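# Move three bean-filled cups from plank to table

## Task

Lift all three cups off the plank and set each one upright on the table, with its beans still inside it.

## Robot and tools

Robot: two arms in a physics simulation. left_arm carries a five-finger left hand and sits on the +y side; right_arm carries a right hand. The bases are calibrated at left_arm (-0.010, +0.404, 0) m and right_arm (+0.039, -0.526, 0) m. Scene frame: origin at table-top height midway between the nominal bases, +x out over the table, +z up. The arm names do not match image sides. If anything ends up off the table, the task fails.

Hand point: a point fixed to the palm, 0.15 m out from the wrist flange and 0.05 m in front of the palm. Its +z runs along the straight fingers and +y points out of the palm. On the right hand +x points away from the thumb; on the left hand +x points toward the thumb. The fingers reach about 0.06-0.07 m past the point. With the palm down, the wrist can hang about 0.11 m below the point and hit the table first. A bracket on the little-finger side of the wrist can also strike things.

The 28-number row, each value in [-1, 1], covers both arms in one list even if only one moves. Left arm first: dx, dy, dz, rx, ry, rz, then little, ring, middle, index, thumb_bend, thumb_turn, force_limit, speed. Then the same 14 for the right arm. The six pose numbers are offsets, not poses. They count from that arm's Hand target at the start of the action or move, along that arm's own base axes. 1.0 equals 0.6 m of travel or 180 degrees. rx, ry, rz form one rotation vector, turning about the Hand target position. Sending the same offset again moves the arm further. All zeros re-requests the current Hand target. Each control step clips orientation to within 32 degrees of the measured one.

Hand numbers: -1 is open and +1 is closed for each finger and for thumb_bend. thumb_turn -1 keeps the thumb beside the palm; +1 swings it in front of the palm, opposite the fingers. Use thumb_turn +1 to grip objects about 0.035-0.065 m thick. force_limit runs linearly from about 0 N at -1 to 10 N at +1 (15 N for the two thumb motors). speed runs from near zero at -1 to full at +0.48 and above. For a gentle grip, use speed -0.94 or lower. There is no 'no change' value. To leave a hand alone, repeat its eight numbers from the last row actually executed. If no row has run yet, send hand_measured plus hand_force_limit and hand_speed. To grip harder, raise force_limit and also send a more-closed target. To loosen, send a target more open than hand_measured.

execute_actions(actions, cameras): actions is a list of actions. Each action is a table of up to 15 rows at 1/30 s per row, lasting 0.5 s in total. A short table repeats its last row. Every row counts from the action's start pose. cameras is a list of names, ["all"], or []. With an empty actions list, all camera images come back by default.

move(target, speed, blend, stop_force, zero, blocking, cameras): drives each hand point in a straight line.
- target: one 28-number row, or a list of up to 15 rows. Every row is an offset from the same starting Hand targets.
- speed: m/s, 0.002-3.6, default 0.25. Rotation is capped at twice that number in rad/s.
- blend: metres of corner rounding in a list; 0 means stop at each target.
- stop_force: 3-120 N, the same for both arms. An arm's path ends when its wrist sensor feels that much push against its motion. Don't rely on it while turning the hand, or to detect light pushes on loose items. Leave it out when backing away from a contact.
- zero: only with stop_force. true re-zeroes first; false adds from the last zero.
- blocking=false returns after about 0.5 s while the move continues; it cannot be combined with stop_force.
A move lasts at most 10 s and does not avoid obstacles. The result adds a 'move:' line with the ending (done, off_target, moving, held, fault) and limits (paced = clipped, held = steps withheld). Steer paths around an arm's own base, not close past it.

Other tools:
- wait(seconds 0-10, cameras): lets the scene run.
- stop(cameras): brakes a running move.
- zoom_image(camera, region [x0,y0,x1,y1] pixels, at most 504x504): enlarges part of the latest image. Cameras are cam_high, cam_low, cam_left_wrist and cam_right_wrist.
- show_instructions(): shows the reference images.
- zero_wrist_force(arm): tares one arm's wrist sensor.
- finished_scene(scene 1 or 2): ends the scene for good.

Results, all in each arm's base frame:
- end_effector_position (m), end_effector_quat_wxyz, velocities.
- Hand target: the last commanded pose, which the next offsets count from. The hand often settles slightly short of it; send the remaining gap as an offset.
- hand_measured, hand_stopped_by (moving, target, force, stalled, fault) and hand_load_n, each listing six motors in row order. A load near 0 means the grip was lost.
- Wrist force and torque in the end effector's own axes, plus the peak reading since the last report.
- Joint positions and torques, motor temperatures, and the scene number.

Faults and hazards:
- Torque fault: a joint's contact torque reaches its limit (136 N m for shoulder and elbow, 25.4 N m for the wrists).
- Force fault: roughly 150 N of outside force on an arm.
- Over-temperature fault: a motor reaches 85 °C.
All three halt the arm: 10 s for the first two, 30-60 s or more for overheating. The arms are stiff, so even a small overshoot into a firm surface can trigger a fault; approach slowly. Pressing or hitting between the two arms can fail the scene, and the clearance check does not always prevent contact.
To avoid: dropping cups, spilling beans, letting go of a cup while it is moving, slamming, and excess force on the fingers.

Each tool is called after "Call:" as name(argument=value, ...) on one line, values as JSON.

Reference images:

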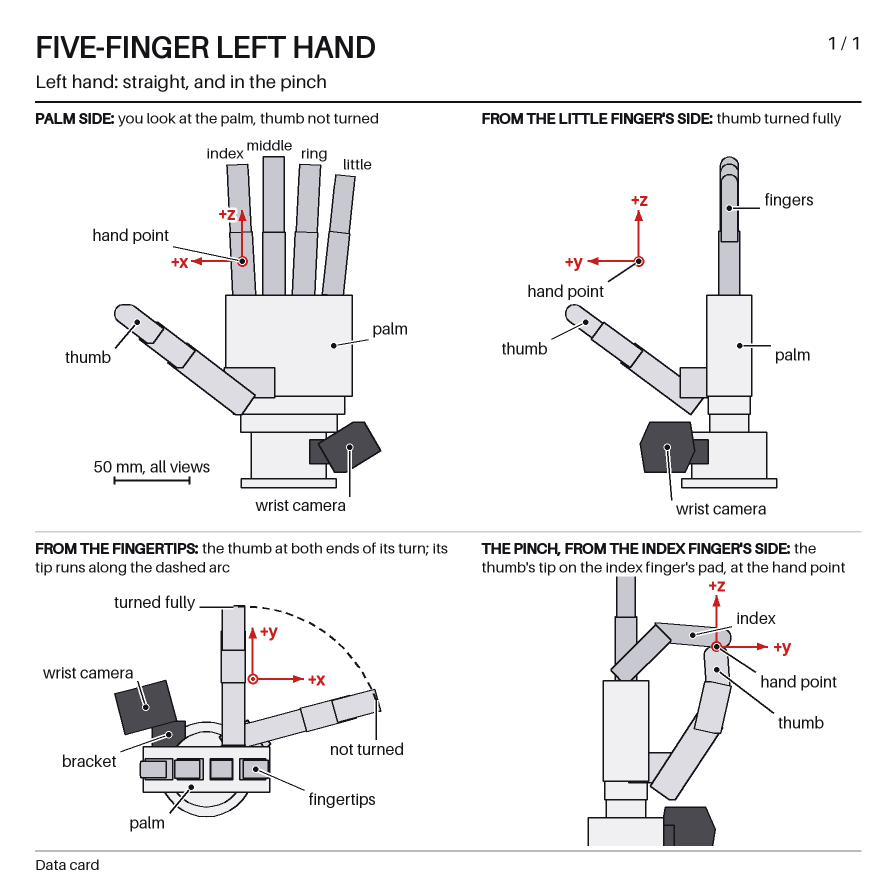

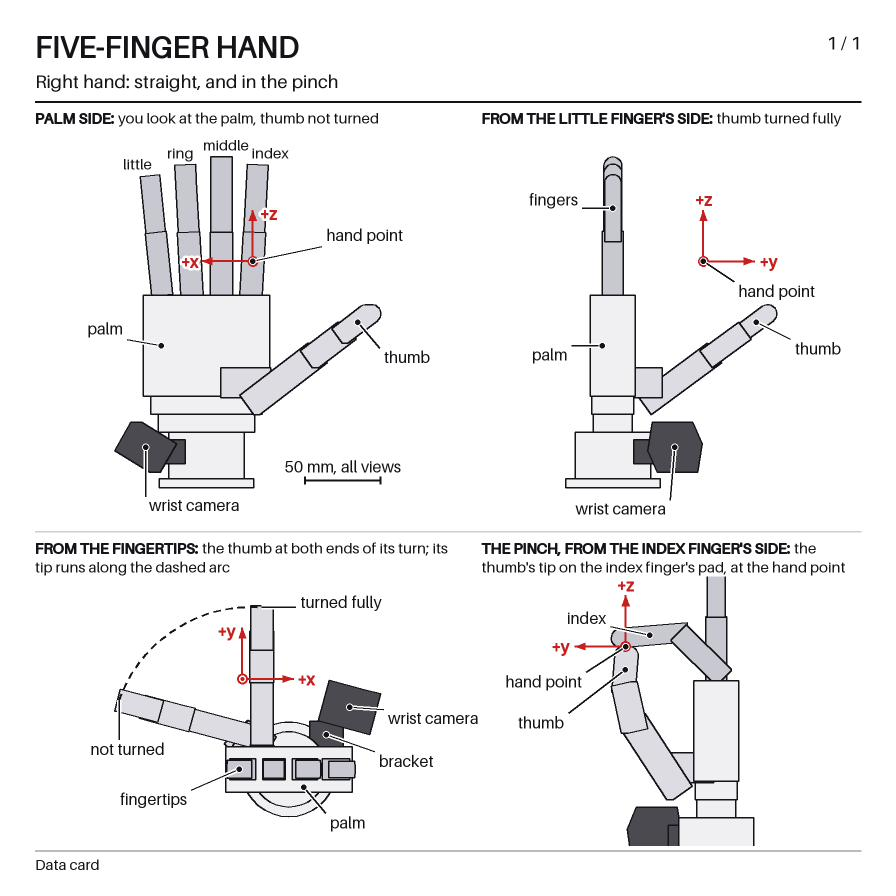

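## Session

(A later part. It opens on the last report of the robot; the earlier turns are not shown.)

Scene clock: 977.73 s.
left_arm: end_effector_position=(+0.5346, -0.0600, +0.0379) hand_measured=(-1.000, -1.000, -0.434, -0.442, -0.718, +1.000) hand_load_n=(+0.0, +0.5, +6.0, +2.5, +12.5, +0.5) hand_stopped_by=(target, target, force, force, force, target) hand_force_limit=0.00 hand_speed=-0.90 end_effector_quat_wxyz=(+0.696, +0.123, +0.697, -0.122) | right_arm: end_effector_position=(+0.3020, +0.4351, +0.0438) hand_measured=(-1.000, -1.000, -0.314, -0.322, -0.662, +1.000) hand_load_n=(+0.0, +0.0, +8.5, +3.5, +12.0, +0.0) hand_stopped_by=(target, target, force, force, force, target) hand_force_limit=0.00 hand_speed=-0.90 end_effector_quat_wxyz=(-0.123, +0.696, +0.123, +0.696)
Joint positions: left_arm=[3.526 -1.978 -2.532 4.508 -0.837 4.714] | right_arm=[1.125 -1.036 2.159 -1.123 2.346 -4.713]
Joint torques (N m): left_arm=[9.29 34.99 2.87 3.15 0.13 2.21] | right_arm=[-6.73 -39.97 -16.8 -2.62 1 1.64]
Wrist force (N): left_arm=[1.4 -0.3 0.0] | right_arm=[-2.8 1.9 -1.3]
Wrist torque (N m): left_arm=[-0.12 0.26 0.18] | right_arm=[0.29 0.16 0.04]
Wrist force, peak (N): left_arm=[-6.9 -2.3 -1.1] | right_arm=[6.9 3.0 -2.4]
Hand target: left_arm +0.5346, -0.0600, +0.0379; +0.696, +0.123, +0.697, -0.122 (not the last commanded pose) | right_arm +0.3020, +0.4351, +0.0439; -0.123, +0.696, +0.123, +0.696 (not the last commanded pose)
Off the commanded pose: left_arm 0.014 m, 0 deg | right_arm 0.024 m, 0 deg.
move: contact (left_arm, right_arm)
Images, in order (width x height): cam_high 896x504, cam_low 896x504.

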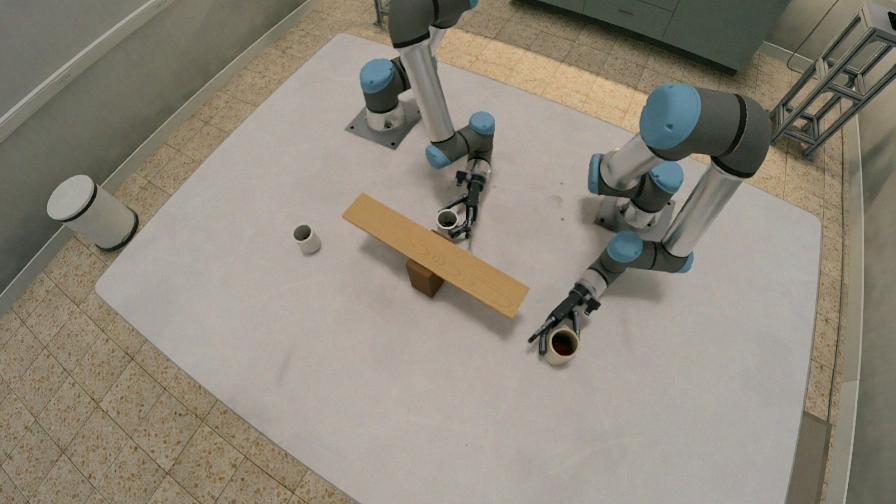

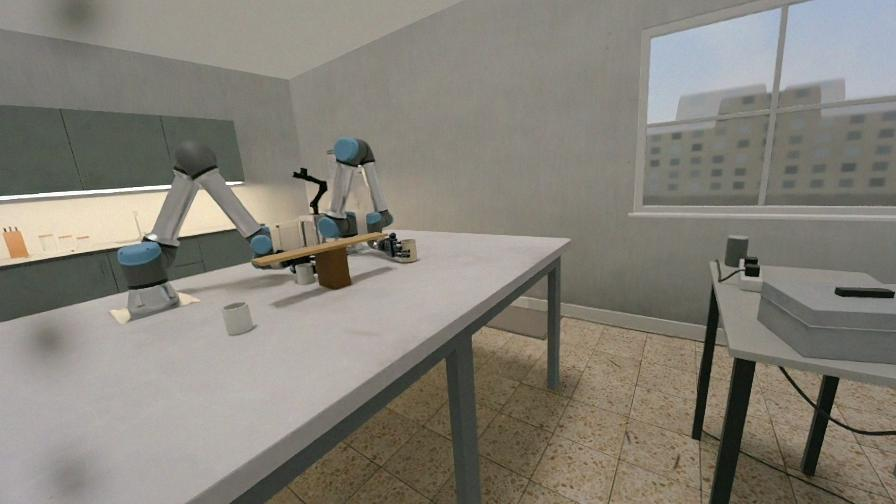

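Call:
move(target=[[0,0,-0.0017,0,0,0,-1,-1,0.3,0.3,0.2,1,0,-0.9,0,0,-0.001,0,0,0,-1,-1,0.3,0.3,0.2,1,0,-0.9],[0,0,-0.0017,0,0,0,-1,-1,-1,-1,-1,1,0,-0.75,0,0,-0.001,0,0,0,-1,-1,-1,-1,-1,1,0,-0.75],[-0.0392,0.0143,-0.0017,0,0,0,-1,-1,-1,-1,-1,1,0,-0.75,-0.0627,-0.0228,-0.001,0,0,0,-1,-1,-1,-1,-1,1,0,-0.75],[-0.0392,0.0143,0.25,0,0,0,-1,-1,-1,-1,-1,1,0,-0.75,-0.0627,-0.0228,0.25,0,0,0,-1,-1,-1,-1,-1,1,0,-0.75]], speed=[0.02,0.05,0.06,0.2], blend=[0,0,0,0], cameras=["all"])

Call:
zoom_image(camera="cam_high", region=[270, 160, 630, 400])

Call:
zoom_image(camera="cam_low", region=[200, 200, 450, 350])

Scene clock: 1000.43 s.
left_arm: end_effector_position=(+0.5111, -0.0514, +0.1879) hand_measured=(-1.000, -1.000, -1.000, -1.000, -1.000, +1.000) hand_load_n=(+0.0, +0.0, +0.0, +0.0, +0.0, +0.5) hand_stopped_by=(target, target, target, target, target, target) hand_force_limit=0.00 hand_speed=-0.75 end_effector_quat_wxyz=(+0.696, +0.123, +0.697, -0.122) | right_arm: end_effector_position=(+0.2644, +0.4214, +0.1938) hand_measured=(-1.000, -1.000, -1.000, -1.000, -1.000, +1.000) hand_load_n=(+0.0, +0.0, +0.0, +0.0, +0.0, +0.0) hand_stopped_by=(target, target, target, target, target, target) hand_force_limit=0.00 hand_speed=-0.75 end_effector_quat_wxyz=(-0.123, +0.696, +0.123, +0.696)
Joint positions: left_arm=[3.601 -1.401 -2.475 3.874 -0.762 4.715] | right_arm=[1.202 -1.399 2.113 -0.713 2.423 -4.713]
Joint torques (N m): left_arm=[13.96 19.52 9.14 -1.08 0.22 -2.91] | right_arm=[5.53 -29.47 -14.03 0.17 2.25 -2.11]
Wrist force (N): left_arm=[0.2 -1.5 -0.1] | right_arm=[-1.5 1.3 -1.2]
Wrist torque (N m): left_arm=[-0.19 0.16 0.11] | right_arm=[0.22 0.14 -0.11]
Wrist force, peak (N): left_arm=[-10.9 -2.3 -0.5] | right_arm=[8.7 2.8 -2.7]
Hand target: left_arm +0.5111, -0.0514, +0.1879; +0.696, +0.123, +0.697, -0.122 | right_arm +0.2644, +0.4214, +0.1939; -0.123, +0.696, +0.123, +0.696
Off the commanded pose: left_arm 0.000 m, 0 deg | right_arm 0.000 m, 0 deg.
move: done
camera_calibration:
cam_left_wrist: T_world_to_cam=[[-0.312355, -0.909786, -0.273357, 0.168776], [-0.431128, 0.392176, -0.812605, 0.384283], [0.846501, -0.135969, -0.514732, -0.230563], [0, 0, 0, 1]] pos_world=[0.413565, -0.0285065, 0.239729]
cam_right_wrist: T_world_to_cam=[[0.375123, -0.893067, 0.248424, 0.232819], [-0.411166, -0.400491, -0.818871, 0.438091], [0.830798, 0.205034, -0.517432, -0.082236], [0, 0, 0, 1]] pos_world=[0.161114, 0.400236, 0.258351]

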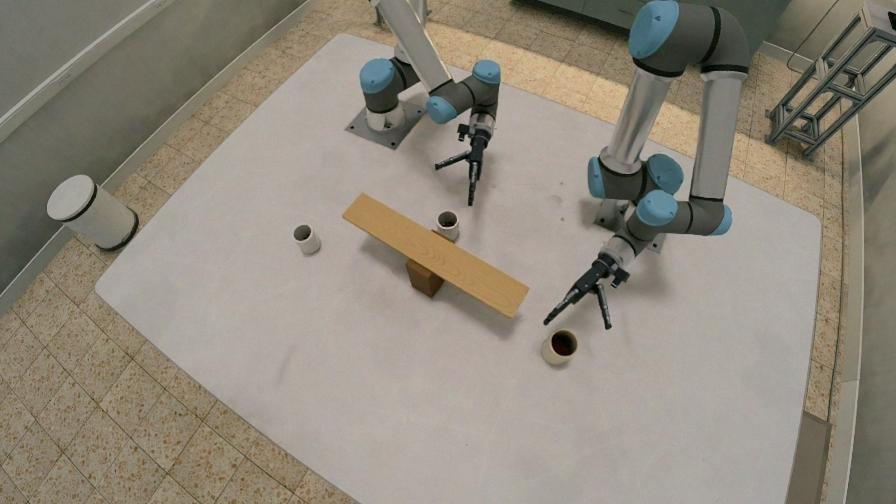

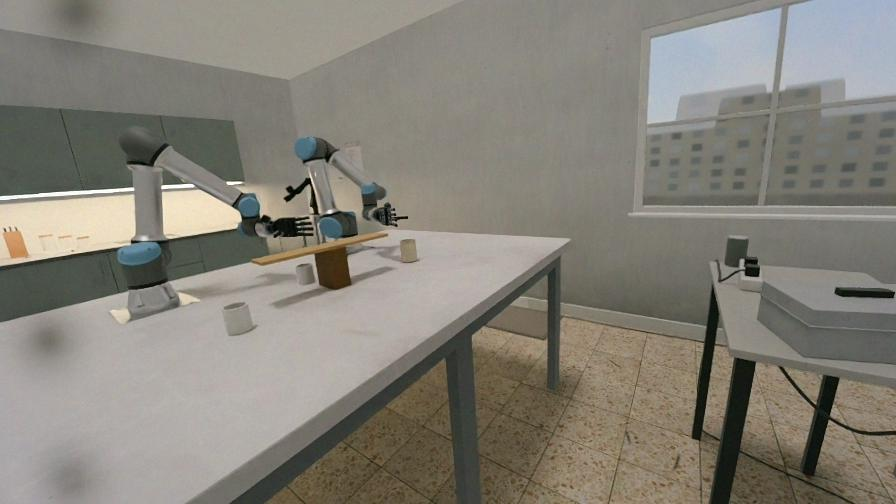

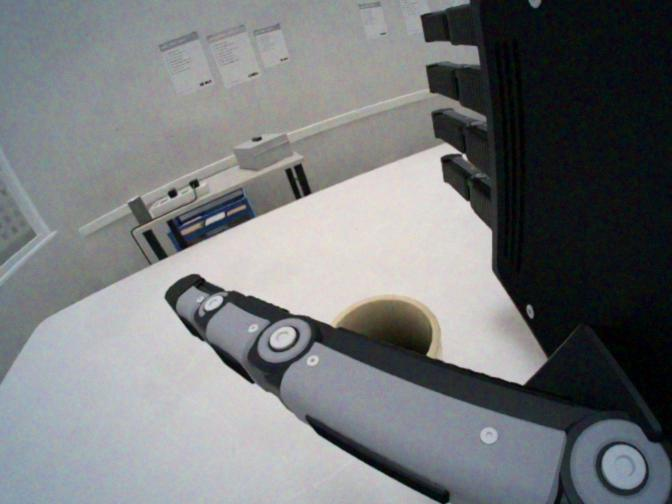

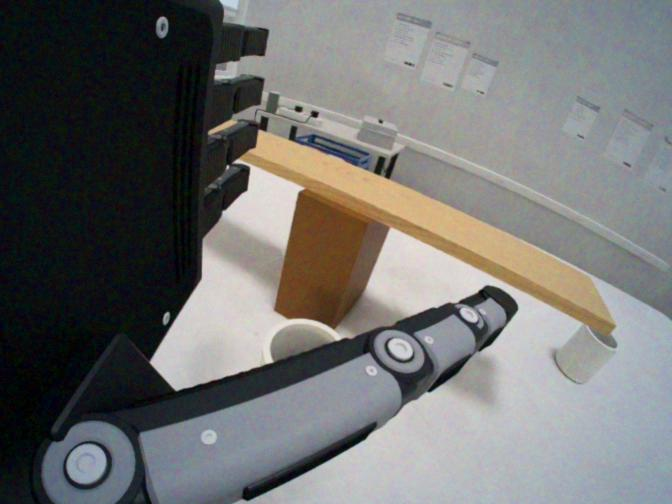

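Scaled by 1.400 from the camera's 896x504 image, which has a finer 1280x720 frame.

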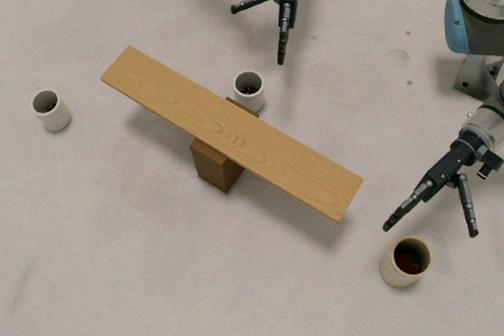

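Scaled by 2.016 from the camera's 896x504 image, which has a finer 1280x720 frame.

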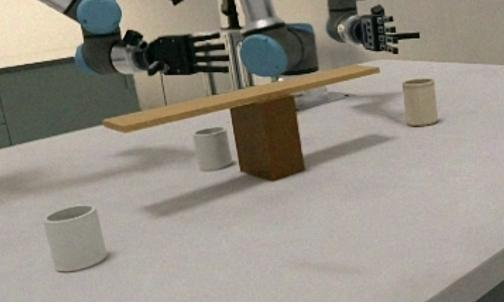

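Call:
finished_scene(scene=1)

The scene is finished: the task was done.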